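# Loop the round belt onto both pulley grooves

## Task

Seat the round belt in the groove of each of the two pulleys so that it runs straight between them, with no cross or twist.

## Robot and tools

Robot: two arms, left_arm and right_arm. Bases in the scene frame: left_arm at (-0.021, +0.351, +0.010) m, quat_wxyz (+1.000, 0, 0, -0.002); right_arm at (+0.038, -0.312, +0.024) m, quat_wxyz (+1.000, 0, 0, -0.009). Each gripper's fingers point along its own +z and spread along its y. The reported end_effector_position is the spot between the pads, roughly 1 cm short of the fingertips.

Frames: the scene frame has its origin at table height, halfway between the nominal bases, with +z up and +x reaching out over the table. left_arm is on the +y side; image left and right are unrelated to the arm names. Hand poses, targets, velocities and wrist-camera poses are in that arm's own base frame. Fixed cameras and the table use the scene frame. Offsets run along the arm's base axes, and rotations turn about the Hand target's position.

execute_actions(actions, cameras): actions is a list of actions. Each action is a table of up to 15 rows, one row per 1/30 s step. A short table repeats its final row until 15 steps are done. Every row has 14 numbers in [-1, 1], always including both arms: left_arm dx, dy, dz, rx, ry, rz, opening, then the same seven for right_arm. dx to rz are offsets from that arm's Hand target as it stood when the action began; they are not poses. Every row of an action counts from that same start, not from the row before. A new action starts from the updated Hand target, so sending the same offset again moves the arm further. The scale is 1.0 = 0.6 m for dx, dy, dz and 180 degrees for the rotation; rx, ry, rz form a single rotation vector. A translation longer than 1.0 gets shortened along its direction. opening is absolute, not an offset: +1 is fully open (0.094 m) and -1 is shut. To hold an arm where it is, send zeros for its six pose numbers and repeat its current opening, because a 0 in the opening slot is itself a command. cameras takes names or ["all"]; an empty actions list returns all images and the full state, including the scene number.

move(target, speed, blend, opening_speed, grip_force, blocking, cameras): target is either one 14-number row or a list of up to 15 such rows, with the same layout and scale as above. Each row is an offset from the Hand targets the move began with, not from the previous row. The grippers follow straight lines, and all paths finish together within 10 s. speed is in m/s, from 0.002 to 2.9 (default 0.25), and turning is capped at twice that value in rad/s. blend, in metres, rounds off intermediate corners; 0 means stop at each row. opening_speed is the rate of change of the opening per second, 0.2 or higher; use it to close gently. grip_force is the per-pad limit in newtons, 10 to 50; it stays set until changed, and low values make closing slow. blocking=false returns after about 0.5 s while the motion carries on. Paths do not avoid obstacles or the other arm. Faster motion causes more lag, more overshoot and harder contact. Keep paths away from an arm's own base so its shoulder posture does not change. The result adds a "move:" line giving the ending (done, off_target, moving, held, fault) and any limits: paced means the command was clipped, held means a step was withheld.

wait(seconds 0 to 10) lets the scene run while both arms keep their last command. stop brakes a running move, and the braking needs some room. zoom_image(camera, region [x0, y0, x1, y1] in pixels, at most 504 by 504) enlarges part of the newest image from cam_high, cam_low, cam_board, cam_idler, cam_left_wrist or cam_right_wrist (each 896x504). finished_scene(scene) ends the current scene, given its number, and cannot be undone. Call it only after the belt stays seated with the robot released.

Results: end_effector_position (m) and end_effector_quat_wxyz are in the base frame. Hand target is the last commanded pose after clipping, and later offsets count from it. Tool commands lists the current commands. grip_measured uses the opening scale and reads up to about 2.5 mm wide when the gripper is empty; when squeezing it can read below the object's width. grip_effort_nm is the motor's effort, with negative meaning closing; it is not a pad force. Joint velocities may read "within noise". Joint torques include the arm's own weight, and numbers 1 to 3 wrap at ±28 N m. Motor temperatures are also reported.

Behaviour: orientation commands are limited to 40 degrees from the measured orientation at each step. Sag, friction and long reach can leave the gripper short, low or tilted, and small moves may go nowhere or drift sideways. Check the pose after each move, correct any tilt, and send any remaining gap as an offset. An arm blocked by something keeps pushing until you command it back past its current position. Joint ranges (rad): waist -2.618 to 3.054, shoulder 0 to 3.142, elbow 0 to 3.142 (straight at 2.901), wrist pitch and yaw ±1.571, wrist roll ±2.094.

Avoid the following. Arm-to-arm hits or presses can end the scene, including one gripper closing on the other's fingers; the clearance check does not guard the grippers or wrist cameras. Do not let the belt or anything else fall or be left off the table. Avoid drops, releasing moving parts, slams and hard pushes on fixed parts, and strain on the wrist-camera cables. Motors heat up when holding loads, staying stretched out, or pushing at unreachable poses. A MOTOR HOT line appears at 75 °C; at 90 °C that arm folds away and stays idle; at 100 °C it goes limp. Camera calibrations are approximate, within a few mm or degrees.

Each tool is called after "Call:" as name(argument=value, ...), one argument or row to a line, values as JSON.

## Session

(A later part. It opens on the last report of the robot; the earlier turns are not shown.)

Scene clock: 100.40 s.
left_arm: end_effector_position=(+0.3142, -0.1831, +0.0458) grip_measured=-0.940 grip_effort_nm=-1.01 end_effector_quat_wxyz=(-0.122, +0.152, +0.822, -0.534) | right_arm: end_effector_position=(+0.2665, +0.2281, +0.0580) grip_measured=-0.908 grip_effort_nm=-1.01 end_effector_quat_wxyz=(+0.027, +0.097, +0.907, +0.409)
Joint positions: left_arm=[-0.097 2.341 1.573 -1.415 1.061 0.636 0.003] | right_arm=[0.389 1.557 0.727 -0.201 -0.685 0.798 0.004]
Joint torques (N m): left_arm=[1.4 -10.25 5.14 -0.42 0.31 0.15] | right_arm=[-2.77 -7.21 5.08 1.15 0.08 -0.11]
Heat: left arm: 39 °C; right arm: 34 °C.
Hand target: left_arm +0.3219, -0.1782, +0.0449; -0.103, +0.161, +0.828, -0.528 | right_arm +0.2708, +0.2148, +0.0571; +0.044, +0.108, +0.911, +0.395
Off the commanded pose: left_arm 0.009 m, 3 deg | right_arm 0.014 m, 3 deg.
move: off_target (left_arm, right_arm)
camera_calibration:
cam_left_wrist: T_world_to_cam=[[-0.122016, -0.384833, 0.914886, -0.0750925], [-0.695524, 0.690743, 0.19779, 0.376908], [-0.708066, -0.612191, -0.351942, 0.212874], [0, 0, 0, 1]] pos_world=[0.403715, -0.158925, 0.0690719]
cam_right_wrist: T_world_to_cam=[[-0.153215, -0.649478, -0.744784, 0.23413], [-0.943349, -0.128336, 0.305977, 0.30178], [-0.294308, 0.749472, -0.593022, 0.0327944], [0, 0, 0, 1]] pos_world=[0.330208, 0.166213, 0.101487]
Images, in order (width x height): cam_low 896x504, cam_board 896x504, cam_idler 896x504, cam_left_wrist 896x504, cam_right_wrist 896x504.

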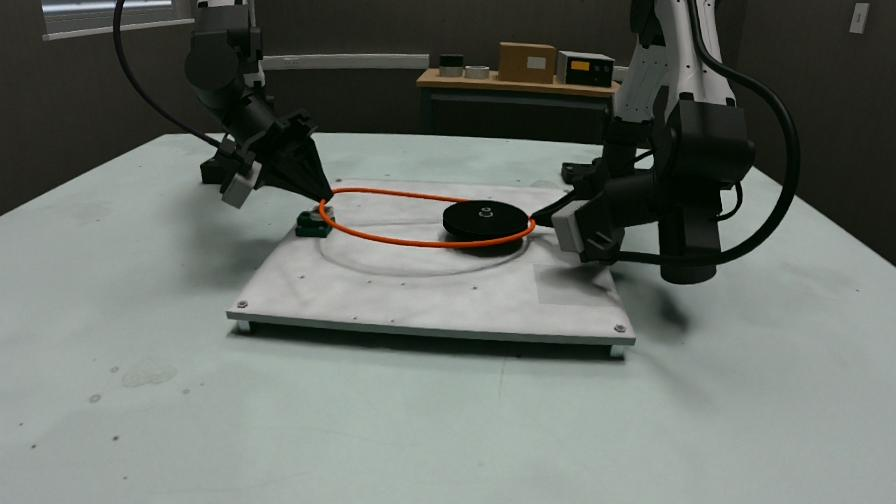

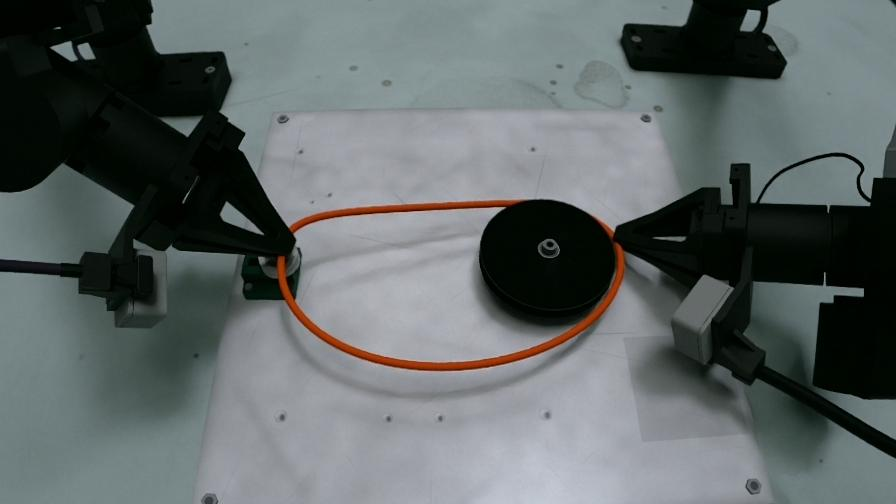

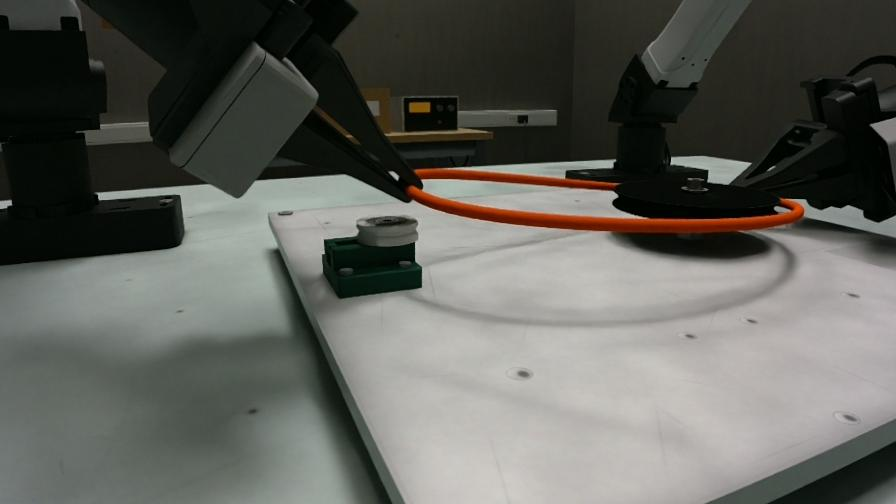

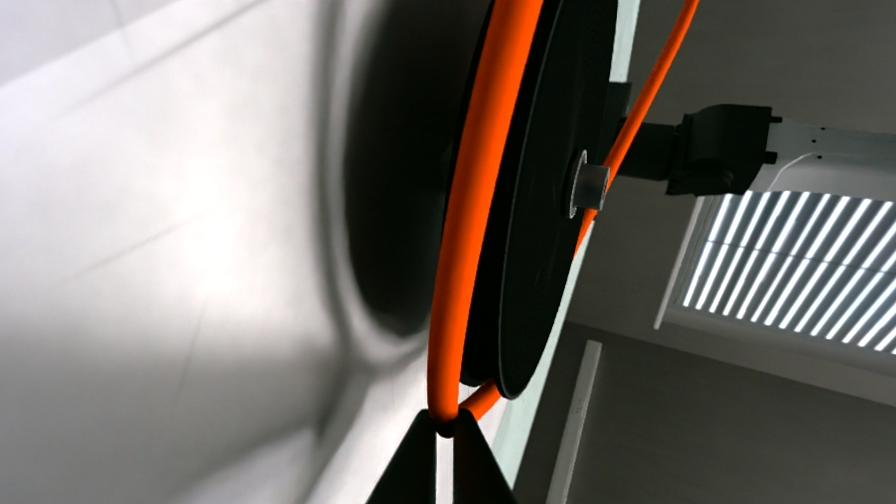

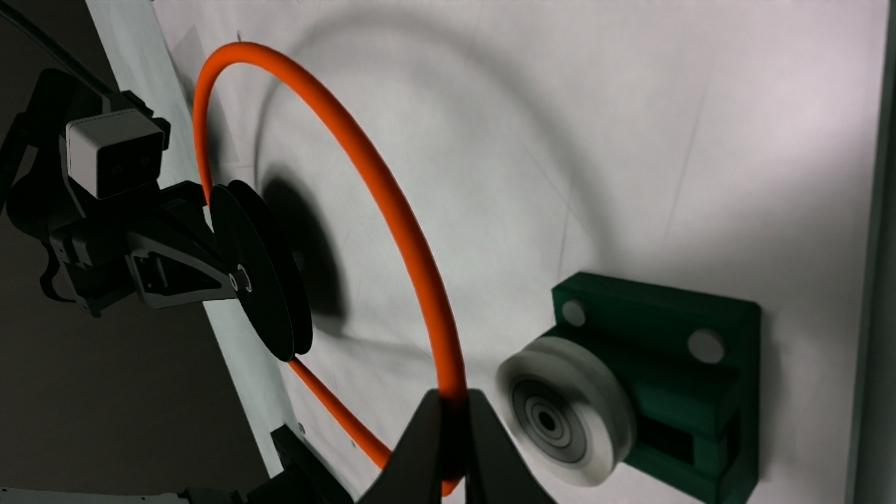

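Call:
move(
  target=[0,0,0,0,0,0,-0.6,0,0,0,0,0,0,-1],
  opening_speed=0.4,
  cameras=["cam_board","cam_idler","cam_left_wrist","cam_right_wrist"],
)

Scene clock: 102.60 s.
left_arm: end_effector_position=(+0.3173, -0.1809, +0.0435) grip_measured=-0.602 grip_effort_nm=0.14 end_effector_quat_wxyz=(-0.114, +0.156, +0.825, -0.532) | right_arm: end_effector_position=(+0.2702, +0.2216, +0.0563) grip_measured=-0.908 grip_effort_nm=-1.01 end_effector_quat_wxyz=(+0.031, +0.105, +0.908, +0.404)
Joint positions: left_arm=[-0.091 2.341 1.573 -1.396 1.056 0.636 0.019] | right_arm=[0.37 1.557 0.727 -0.21 -0.677 0.79 0.004]
Joint torques (N m): left_arm=[0.84 -10.28 5.09 -0.57 0.37 0.15] | right_arm=[-1.06 -7.32 4.96 1.25 -0.01 -0.05]
Heat: left arm: 39 °C; right arm: 35 °C.
Hand target: left_arm +0.3219, -0.1781, +0.0450; -0.103, +0.161, +0.828, -0.528 | right_arm +0.2708, +0.2147, +0.0571; +0.044, +0.108, +0.911, +0.395
Off the commanded pose: left_arm 0.006 m, 1 deg | right_arm 0.007 m, 2 deg.
move: done
camera_calibration:
cam_left_wrist: T_world_to_cam=[[-0.137846, -0.387739, 0.911404, -0.0671604], [-0.701236, 0.688059, 0.186662, 0.379834], [-0.699475, -0.613379, -0.366743, 0.213348], [0, 0, 0, 1]] pos_world=[0.406327, -0.156526, 0.0685534]
cam_right_wrist: T_world_to_cam=[[-0.164624, -0.654665, -0.737776, 0.233077], [-0.945581, -0.108094, 0.306909, 0.300948], [-0.280672, 0.748151, -0.601243, 0.0347582], [0, 0, 0, 1]] pos_world=[0.332697, 0.159114, 0.100493]
Images, in order (width x height): cam_board 896x504, cam_idler 896x504, cam_left_wrist 896x504, cam_right_wrist 896x504.

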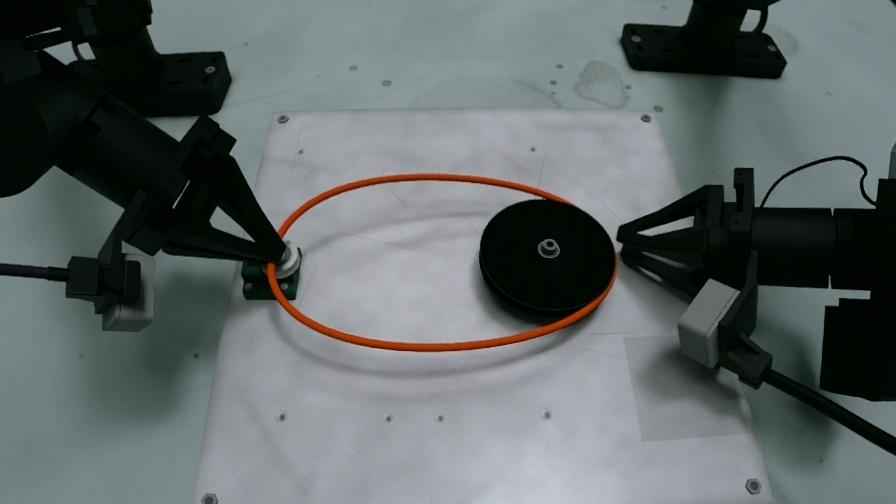

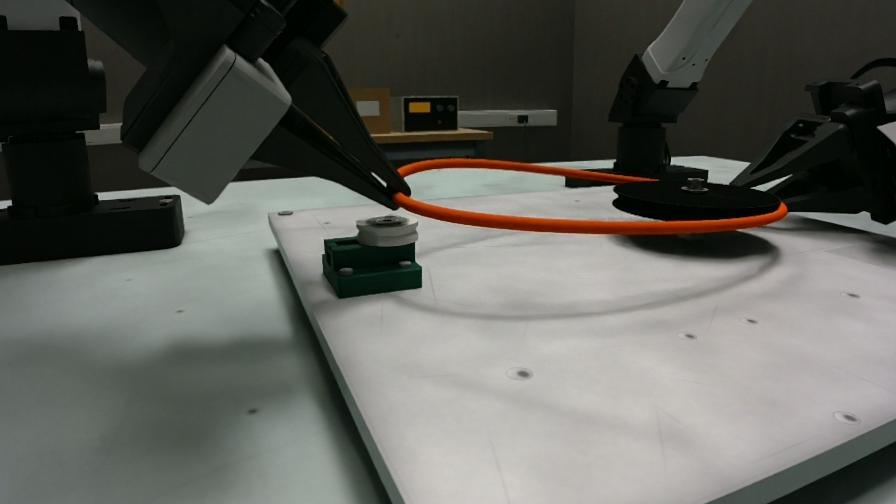

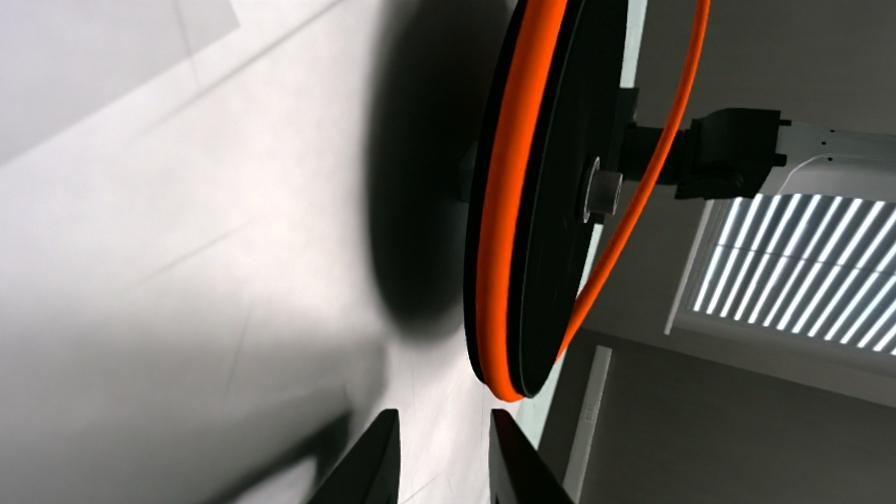

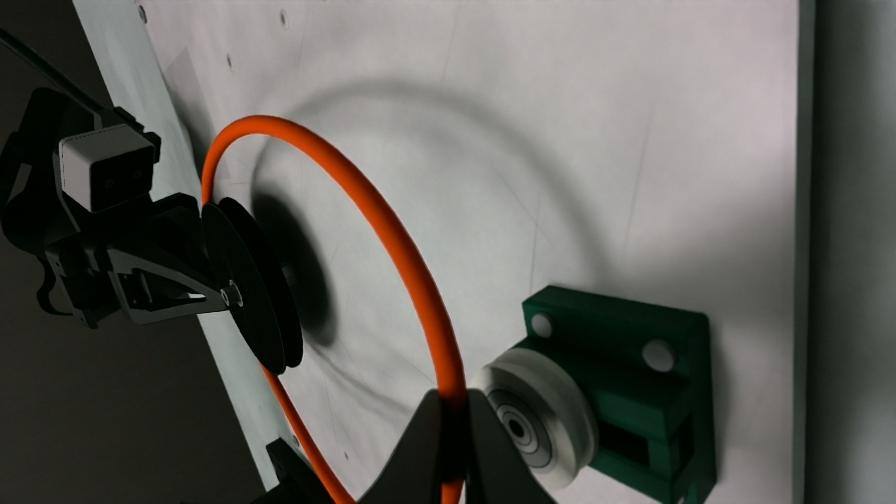

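Call:
move(
  target=[0,0,0,0,0,0,-0.6,-0.003,-0.078,0,0,0,0,-1],
  speed=0.06,
  cameras=["cam_board","cam_idler","cam_left_wrist","cam_right_wrist"],
)

Scene clock: 105.93 s.
left_arm: end_effector_position=(+0.3173, -0.1809, +0.0434) grip_measured=-0.602 grip_effort_nm=0.14 end_effector_quat_wxyz=(-0.114, +0.156, +0.825, -0.532) | right_arm: end_effector_position=(+0.2621, +0.1934, +0.0663) grip_measured=-0.908 grip_effort_nm=-1.01 end_effector_quat_wxyz=(+0.023, +0.075, +0.897, +0.435)
Joint positions: left_arm=[-0.091 2.341 1.573 -1.396 1.055 0.636 0.019] | right_arm=[0.234 1.522 0.714 -0.335 -0.82 0.589 0.004]
Joint torques (N m): left_arm=[0.84 -10.28 5.09 -0.56 0.37 0.15] | right_arm=[-4.75 -6.9 4.67 0.7 0.51 -0.05]
Motor temperatures (°C): left_arm=[27 40 35 33 26 25 28] | right_arm=[26 35 34 31 24 27 27]
Heat: left arm: 40 °C; right arm: 35 °C.
Hand target: left_arm +0.3219, -0.1781, +0.0449; -0.103, +0.161, +0.828, -0.528 | right_arm +0.2690, +0.1680, +0.0572; +0.044, +0.108, +0.911, +0.395
Off the commanded pose: left_arm 0.006 m, 1 deg | right_arm 0.028 m, 7 deg.
move: off_target (right_arm)
camera_calibration:
cam_left_wrist: T_world_to_cam=[[-0.13836, -0.387994, 0.911217, -0.0668867], [-0.701185, 0.688144, 0.186542, 0.379853], [-0.699426, -0.613122, -0.367268, 0.213367], [0, 0, 0, 1]] pos_world=[0.406327, -0.156526, 0.0684526]
cam_right_wrist: T_world_to_cam=[[-0.114067, -0.612827, -0.781941, 0.202224], [-0.941316, -0.185003, 0.282308, 0.302532], [-0.317667, 0.768256, -0.555761, 0.0625238], [0, 0, 0, 1]] pos_world=[0.327707, 0.131863, 0.107469]
Images, in order (width x height): cam_board 896x504, cam_idler 896x504, cam_left_wrist 896x504, cam_right_wrist 896x504.

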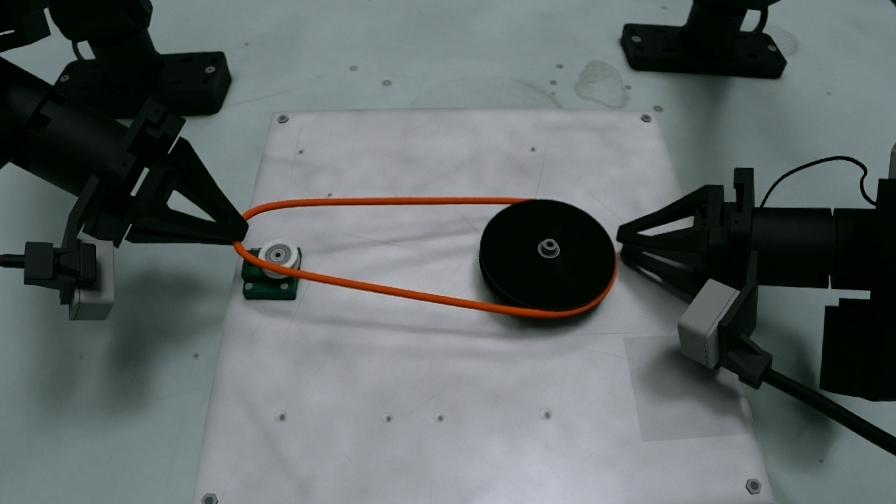

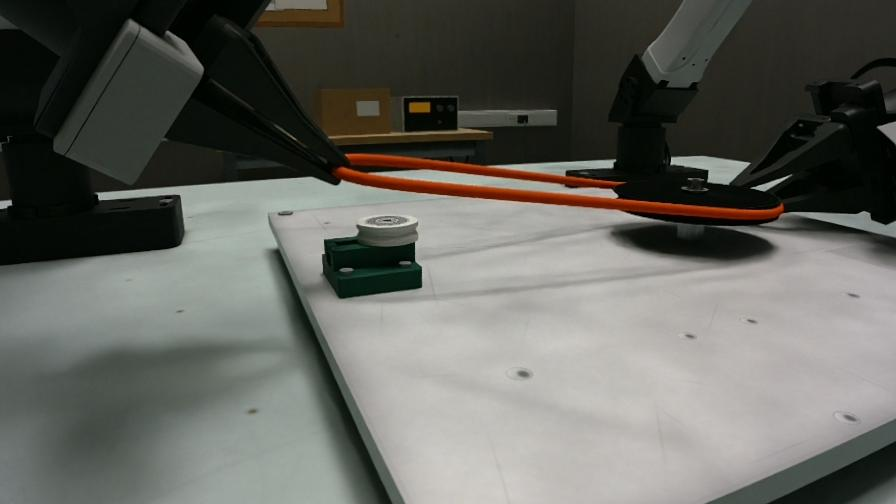

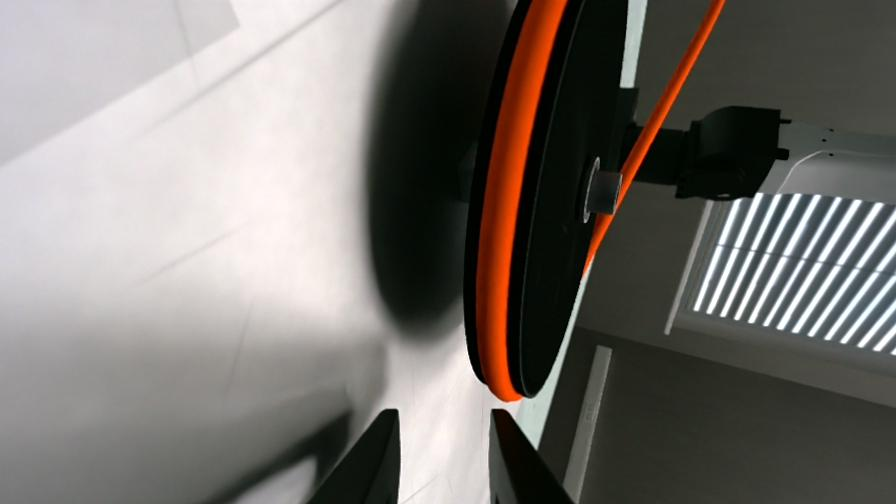

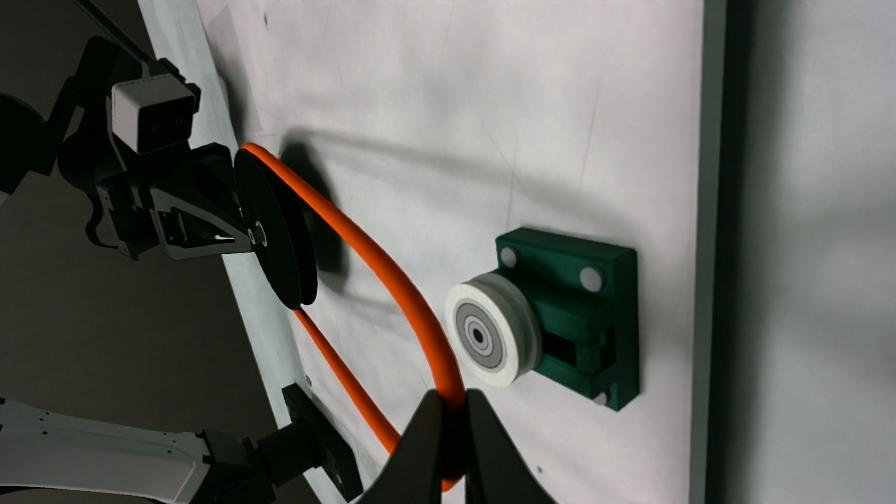

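Call:
move(
  target=[0,0,0,0,0,0,-0.6,0.004,-0.024,-0.04,0,0,0,-1],
  speed=0.05,
  cameras=["cam_board","cam_idler","cam_left_wrist","cam_right_wrist"],
)

Scene clock: 108.47 s.
left_arm: end_effector_position=(+0.3173, -0.1809, +0.0434) grip_measured=-0.602 grip_effort_nm=0.14 end_effector_quat_wxyz=(-0.114, +0.156, +0.825, -0.532) | right_arm: end_effector_position=(+0.2582, +0.1886, +0.0595) grip_measured=-0.908 grip_effort_nm=-1.01 end_effector_quat_wxyz=(+0.022, +0.056, +0.887, +0.458)
Joint positions: left_arm=[-0.091 2.341 1.573 -1.396 1.055 0.636 0.019] | right_arm=[0.194 1.551 0.68 -0.3 -0.891 0.512 0.004]
Joint torques (N m): left_arm=[0.83 -10.29 5.09 -0.56 0.37 0.15] | right_arm=[-6.54 -4.11 4.16 0.79 0.97 -0.08]
Heat: left arm: 40 °C; right arm: 35 °C.
Hand target: left_arm +0.3219, -0.1781, +0.0449; -0.103, +0.161, +0.828, -0.528 | right_arm +0.2715, +0.1536, +0.0332; +0.044, +0.108, +0.911, +0.395
Off the commanded pose: left_arm 0.006 m, 1 deg | right_arm 0.046 m, 10 deg.
move: off_target (right_arm)
camera_calibration:
cam_left_wrist: T_world_to_cam=[[-0.13836, -0.387994, 0.911217, -0.0668867], [-0.701185, 0.688144, 0.186542, 0.379853], [-0.699426, -0.613122, -0.367268, 0.213367], [0, 0, 0, 1]] pos_world=[0.406327, -0.156526, 0.0684526]
cam_right_wrist: T_world_to_cam=[[-0.0789834, -0.576551, -0.813235, 0.179457], [-0.939091, -0.230678, 0.254748, 0.309626], [-0.334471, 0.783822, -0.523214, 0.0605682], [0, 0, 0, 1]] pos_world=[0.325199, 0.127415, 0.0987542]
Images, in order (width x height): cam_board 896x504, cam_idler 896x504, cam_left_wrist 896x504, cam_right_wrist 896x504.

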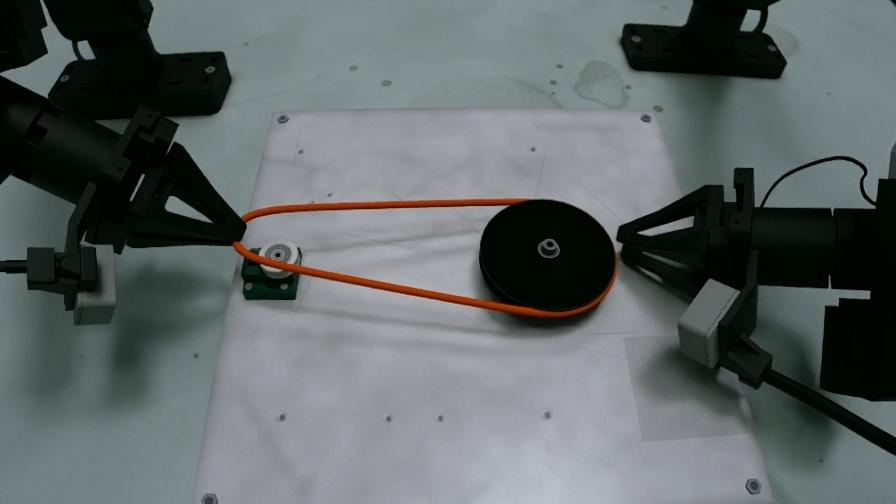

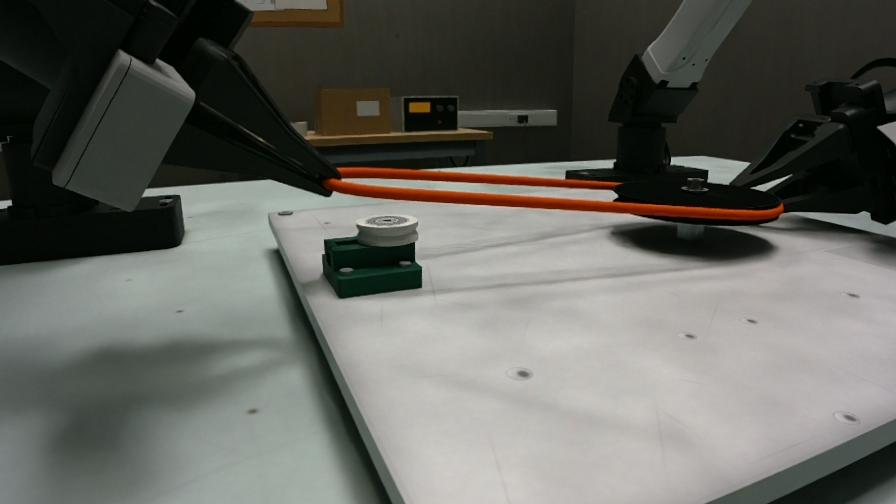

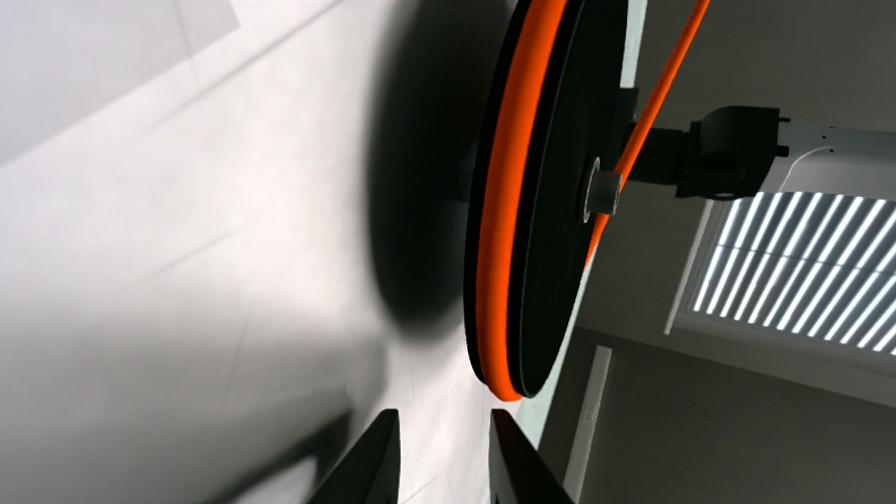

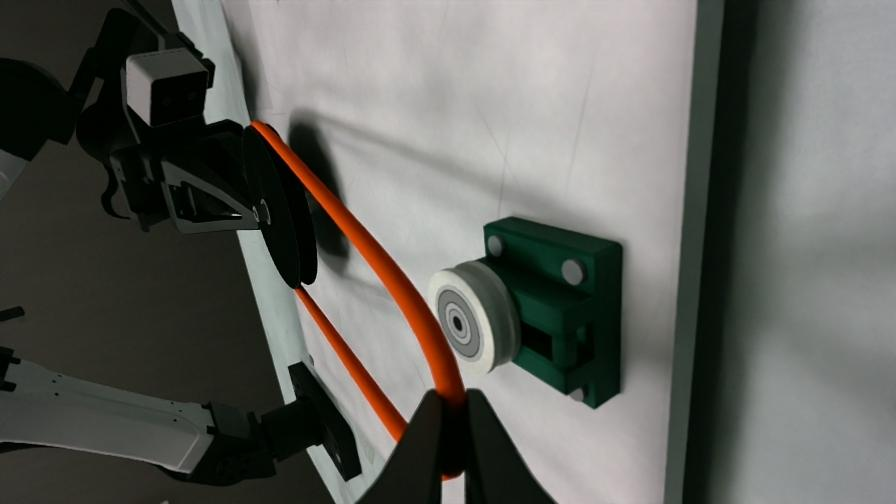

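Call:
move(
  target=[0,0,0,0,0,0,-0.6,0,-0.025,-0.04,0,0,0,-1],
  speed=0.05,
  cameras=["cam_board","cam_idler","cam_right_wrist"],
)

Scene clock: 110.77 s.
left_arm: end_effector_position=(+0.3173, -0.1809, +0.0434) grip_measured=-0.602 grip_effort_nm=0.14 end_effector_quat_wxyz=(-0.114, +0.156, +0.825, -0.532) | right_arm: end_effector_position=(+0.2552, +0.1844, +0.0470) grip_measured=-0.908 grip_effort_nm=-1.01 end_effector_quat_wxyz=(+0.019, +0.039, +0.875, +0.483)
Joint positions: left_arm=[-0.091 2.341 1.573 -1.396 1.055 0.636 0.019] | right_arm=[0.154 1.616 0.645 -0.241 -0.965 0.432 0.004]
Joint torques (N m): left_arm=[0.83 -10.29 5.09 -0.57 0.37 0.15] | right_arm=[-8.39 -4.21 3.58 0.57 1.44 -0.06]
Heat: left arm: 40 °C; right arm: 35 °C.
Hand target: left_arm +0.3219, -0.1781, +0.0449; -0.103, +0.161, +0.828, -0.528 | right_arm +0.2715, +0.1386, +0.0091; +0.044, +0.108, +0.911, +0.395
Off the commanded pose: left_arm 0.006 m, 1 deg | right_arm 0.062 m, 14 deg.
move: off_target (right_arm)
camera_calibration:
cam_right_wrist: T_world_to_cam=[[-0.0485018, -0.532907, -0.844782, 0.152282], [-0.934613, -0.274143, 0.226595, 0.31721], [-0.352345, 0.800535, -0.484765, 0.0560327], [0, 0, 0, 1]] pos_world=[0.323598, 0.123257, 0.08393]
Images, in order (width x height): cam_board 896x504, cam_idler 896x504, cam_right_wrist 896x504.

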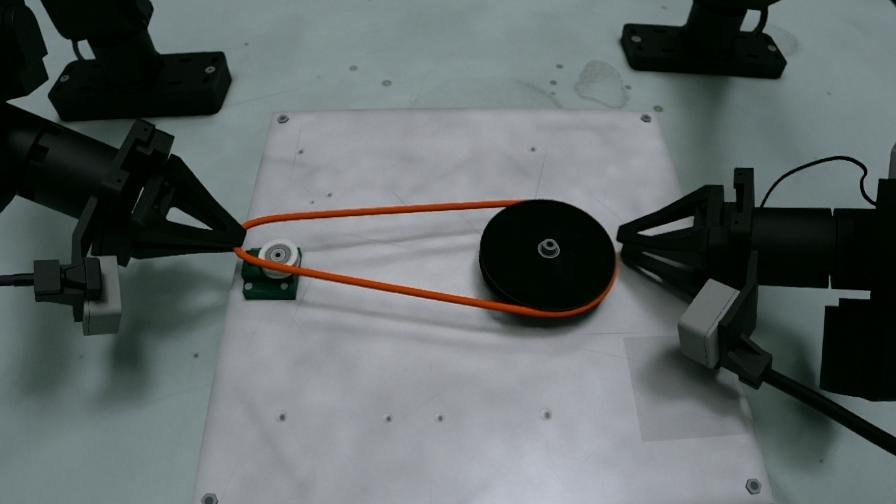

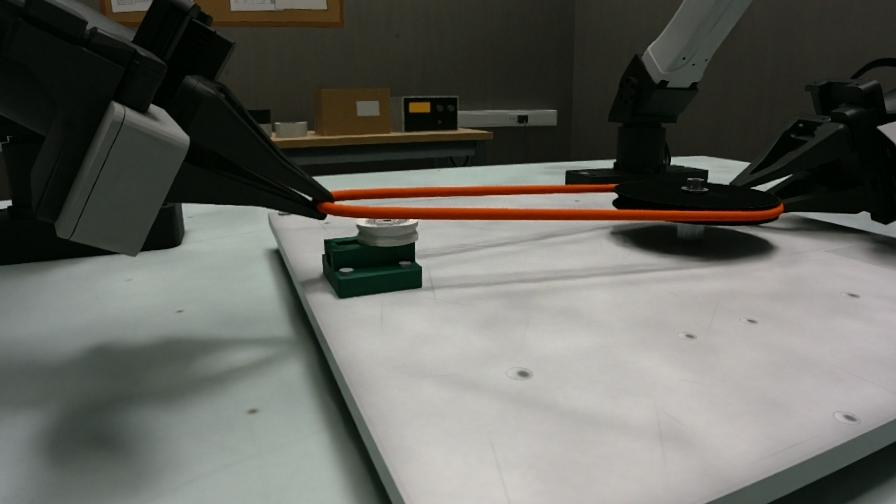

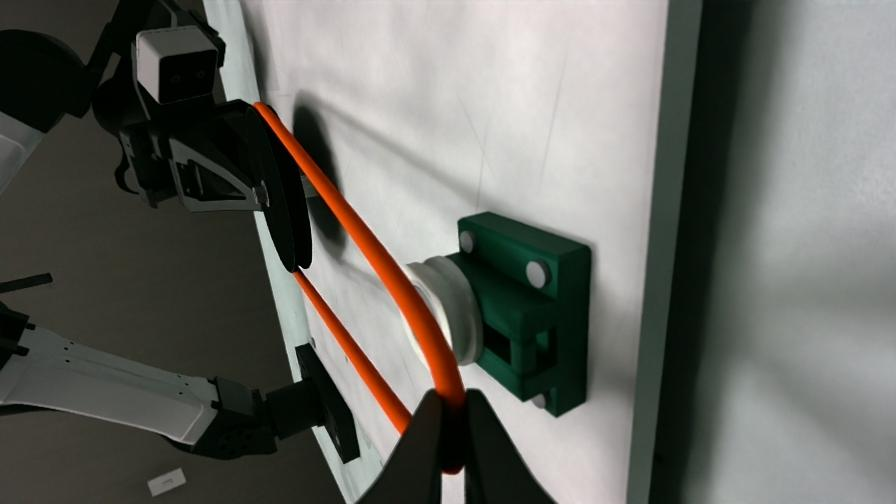

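Call:
move(
  target=[0,0,0,0,0,0,-0.6,0.05,-0.03,0,0,0,0,-1],
  speed=0.05,
  cameras=["cam_board","cam_idler","cam_right_wrist"],
)

Scene clock: 112.67 s.
left_arm: end_effector_position=(+0.3173, -0.1809, +0.0434) grip_measured=-0.602 grip_effort_nm=0.14 end_effector_quat_wxyz=(-0.114, +0.156, +0.825, -0.532) | right_arm: end_effector_position=(+0.2653, +0.1808, +0.0479) grip_measured=-0.909 grip_effort_nm=-1.01 end_effector_quat_wxyz=(-0.001, +0.034, +0.862, +0.505)
Joint positions: left_arm=[-0.091 2.341 1.573 -1.396 1.055 0.636 0.019] | right_arm=[0.112 1.71 0.729 -0.333 -1.04 0.337 0.004]
Joint torques (N m): left_arm=[0.84 -10.29 5.09 -0.57 0.37 0.15] | right_arm=[-11.73 -4.94 6.37 0.3 1.97 -0.05]
Heat: left arm: 40 °C; right arm: 35 °C.
Hand target: left_arm +0.3219, -0.1781, +0.0449; -0.103, +0.161, +0.828, -0.528 | right_arm +0.3015, +0.1206, +0.0092; +0.044, +0.108, +0.911, +0.395
Off the commanded pose: left_arm 0.006 m, 1 deg | right_arm 0.080 m, 17 deg.
move: off_target (right_arm)
camera_calibration:
cam_right_wrist: T_world_to_cam=[[-0.0585879, -0.489964, -0.869771, 0.147797], [-0.9192, -0.313386, 0.238456, 0.327893], [-0.389409, 0.813464, -0.432014, 0.067818], [0, 0, 0, 1]] pos_world=[0.336467, 0.120005, 0.0796599]
Images, in order (width x height): cam_board 896x504, cam_idler 896x504, cam_right_wrist 896x504.

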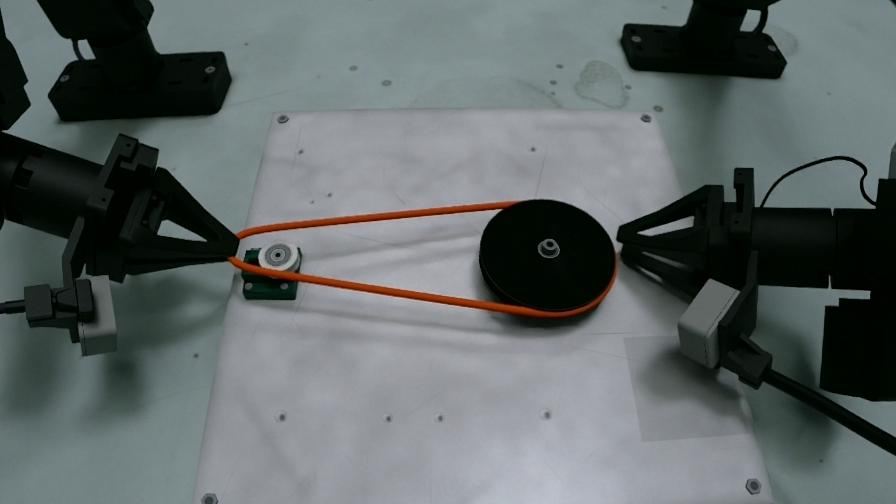

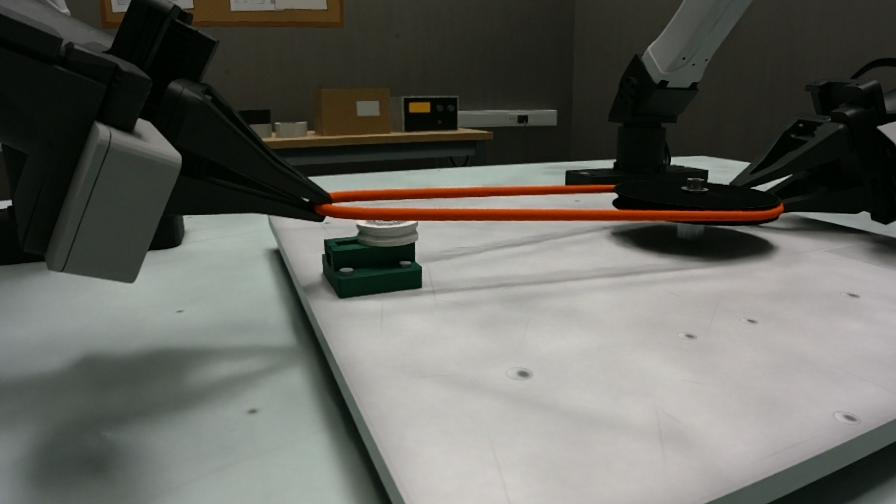

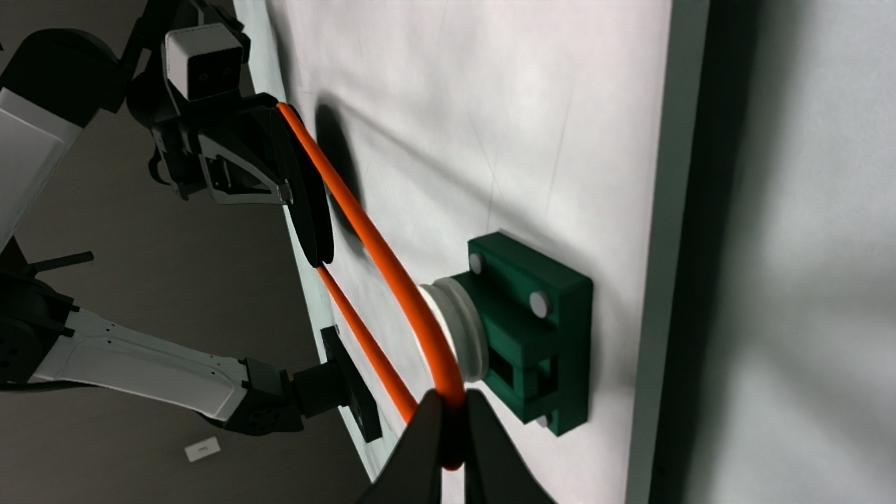

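Call:
move(
  target=[0,0,0,0,0,0,-0.6,-0.005,-0.012,-0.04,0,0,0,-1],
  speed=0.05,
  cameras=["cam_board","cam_idler","cam_right_wrist"],
)

Call:
zoom_image(
  camera="cam_idler",
  region=[280, 170, 480, 300],
)

Scene clock: 115.50 s.
left_arm: end_effector_position=(+0.3173, -0.1809, +0.0434) grip_measured=-0.602 grip_effort_nm=0.14 end_effector_quat_wxyz=(-0.114, +0.156, +0.825, -0.532) | right_arm: end_effector_position=(+0.2661, +0.1794, +0.0375) grip_measured=-0.909 grip_effort_nm=-1.01 end_effector_quat_wxyz=(-0.006, +0.027, +0.855, +0.518)
Joint positions: left_arm=[-0.091 2.341 1.573 -1.396 1.055 0.636 0.019] | right_arm=[0.096 1.773 0.729 -0.308 -1.076 0.29 0.004]
Joint torques (N m): left_arm=[0.83 -10.28 5.09 -0.57 0.37 0.15] | right_arm=[-12.9 -4.72 3.9 0.49 2.23 -0.08]
Heat: left arm: 41 °C; right arm: 35 °C.
Hand target: left_arm +0.3219, -0.1781, +0.0449; -0.103, +0.161, +0.828, -0.528 | right_arm +0.2984, +0.1134, -0.0148; +0.044, +0.108, +0.911, +0.395
Off the commanded pose: left_arm 0.006 m, 1 deg | right_arm 0.090 m, 19 deg.
move: off_target (right_arm)
camera_calibration:
cam_right_wrist: T_world_to_cam=[[-0.0519457, -0.464589, -0.884001, 0.132226], [-0.914367, -0.333796, 0.229157, 0.333403], [-0.40154, 0.820206, -0.407466, 0.0658922], [0, 0, 0, 1]] pos_world=[0.338179, 0.118674, 0.0673353]
Images, in order (width x height): cam_board 896x504, cam_idler 896x504, cam_right_wrist 896x504.

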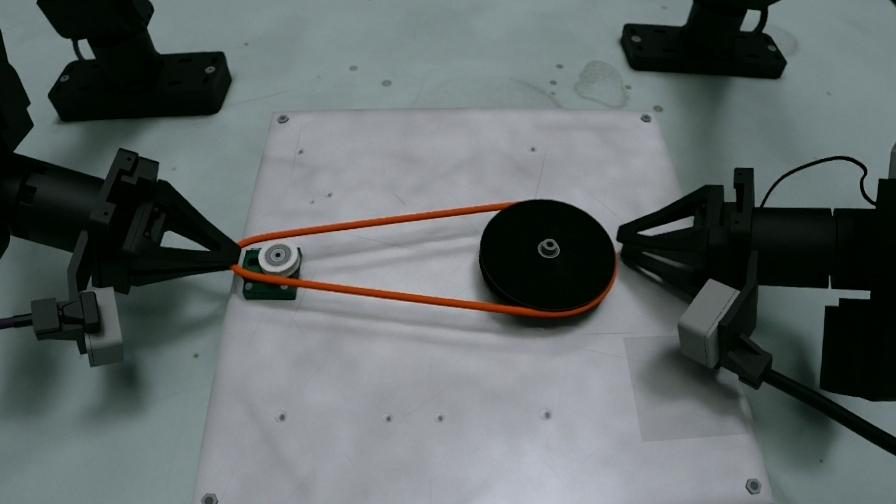

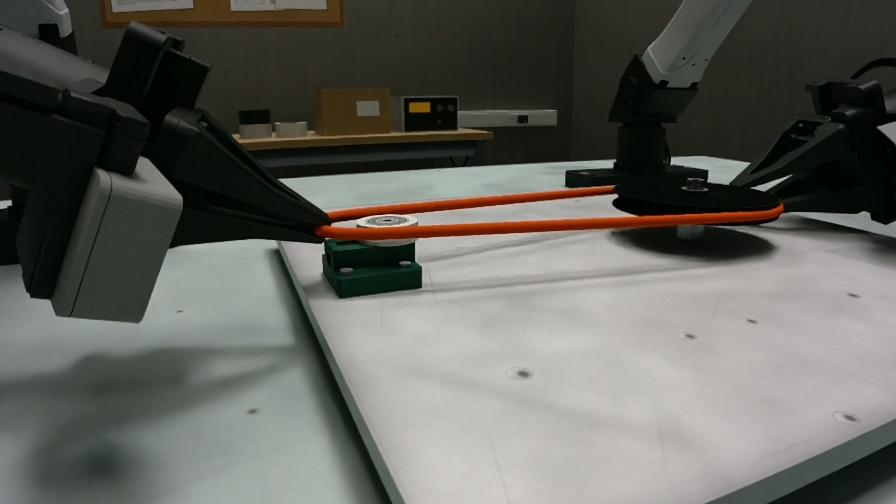

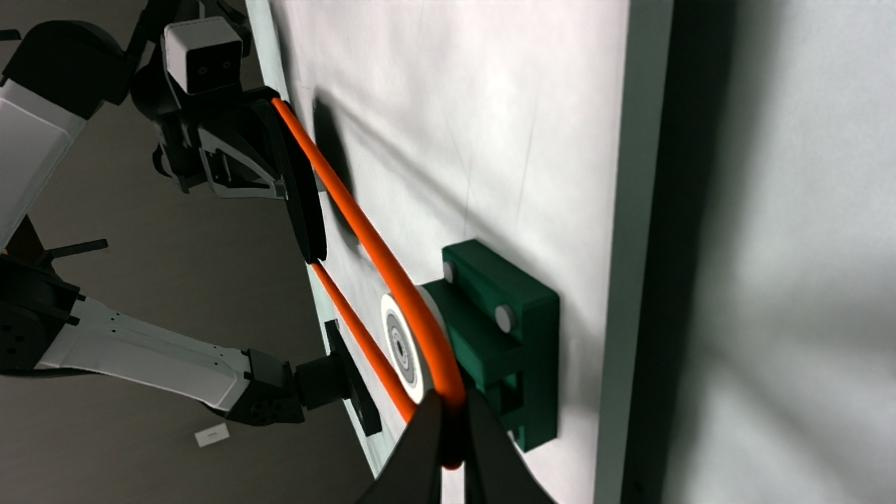

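Scaled by 2.520 from the camera's 896x504 image, which has a finer 1280x720 frame.

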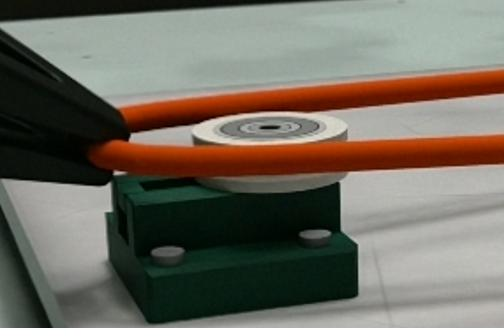

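Call:
move(
  target=[
    [0,0,0,0,0,0,-0.6,-0.018,0.07,0.018,0,0,0,-1],
    [0,0,0,0,0,0,-0.6,-0.018,0.07,0.018,0,0,0,-0.7],
  ],
  speed=0.04,
  opening_speed=0.3,
  cameras=["cam_board","cam_idler","cam_right_wrist","cam_left_wrist"],
)

Call:
zoom_image(
  camera="cam_idler",
  region=[280, 170, 480, 300],
)

Scene clock: 119.33 s.
left_arm: end_effector_position=(+0.3173, -0.1809, +0.0434) grip_measured=-0.602 grip_effort_nm=0.14 end_effector_quat_wxyz=(-0.114, +0.156, +0.825, -0.532) | right_arm: end_effector_position=(+0.2902, +0.1554, +0.0031) grip_measured=-0.702 grip_effort_nm=0.11 end_effector_quat_wxyz=(+0.046, +0.106, +0.908, +0.403)
Joint positions: left_arm=[-0.091 2.341 1.573 -1.396 1.055 0.636 0.019] | right_arm=[0.114 1.74 0.68 -0.154 -0.772 0.493 0.014]
Joint torques (N m): left_arm=[0.84 -10.29 5.09 -0.56 0.37 0.15] | right_arm=[0.42 -4.59 4.15 1.19 -0.2 0.12]
Heat: left arm: 41 °C; right arm: 35 °C.
Hand target: left_arm +0.3219, -0.1781, +0.0449; -0.103, +0.161, +0.828, -0.528 | right_arm +0.2878, +0.1554, -0.0040; +0.044, +0.108, +0.911, +0.395
Off the commanded pose: left_arm 0.006 m, 1 deg | right_arm 0.008 m, 1 deg.
move: done; target 2's new opening was sent with right_arm's hand 0.052 m and 15 deg from that target
camera_calibration:
cam_left_wrist: T_world_to_cam=[[-0.13836, -0.387994, 0.911217, -0.0668867], [-0.701185, 0.688144, 0.186542, 0.379853], [-0.699426, -0.613122, -0.367268, 0.213367], [0, 0, 0, 1]] pos_world=[0.406327, -0.156526, 0.0684526]
cam_right_wrist: T_world_to_cam=[[-0.155417, -0.655497, -0.739033, 0.151313], [-0.954562, -0.092917, 0.283157, 0.329342], [-0.254277, 0.74946, -0.611272, 0.0501425], [0, 0, 0, 1]] pos_world=[0.350644, 0.0922069, 0.0492205]
Images, in order (width x height): cam_board 896x504, cam_idler 896x504, cam_left_wrist 896x504, cam_right_wrist 896x504.

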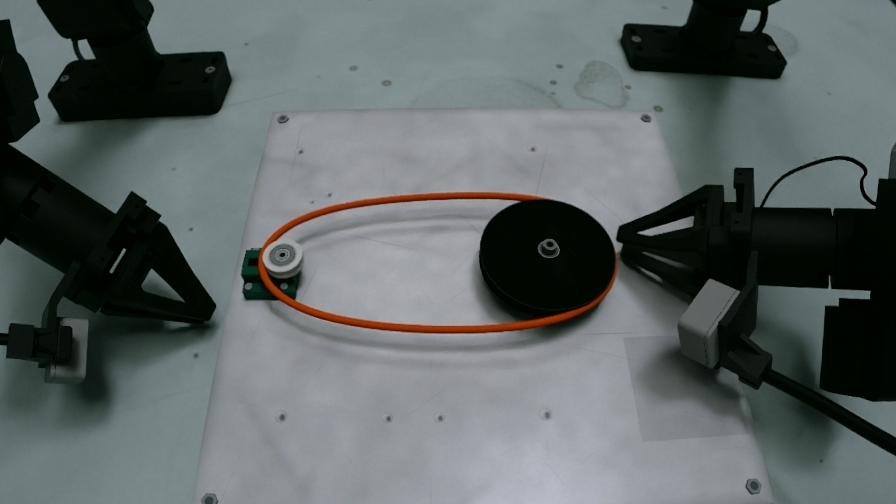

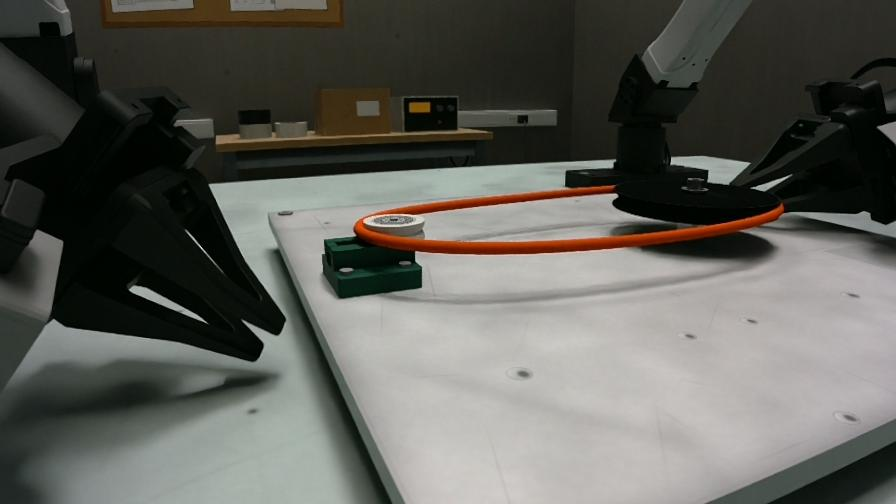

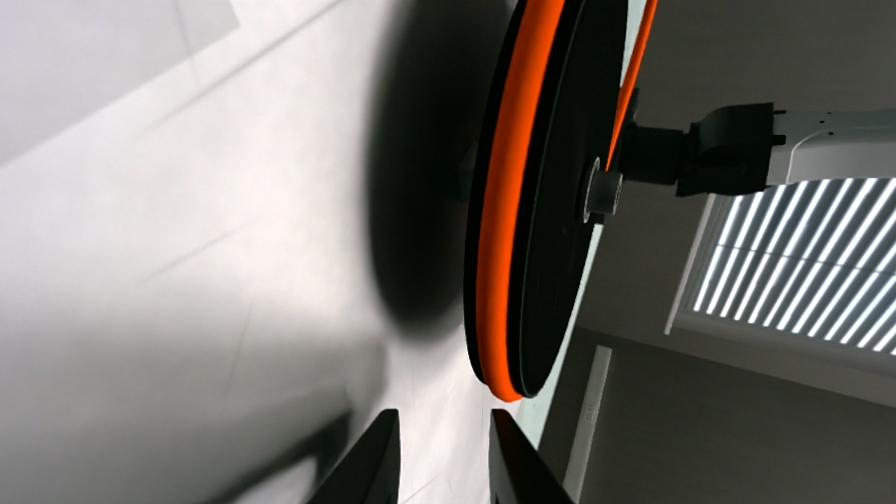

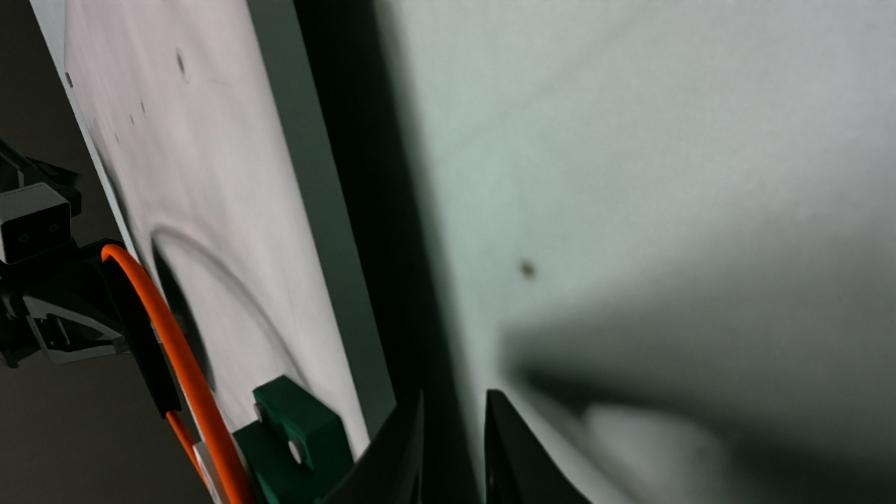

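Scaled by 2.520 from the camera's 896x504 image, which has a finer 1280x720 frame.

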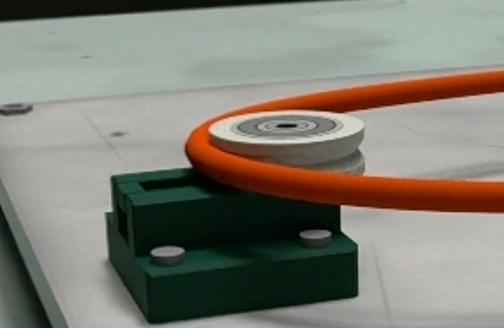

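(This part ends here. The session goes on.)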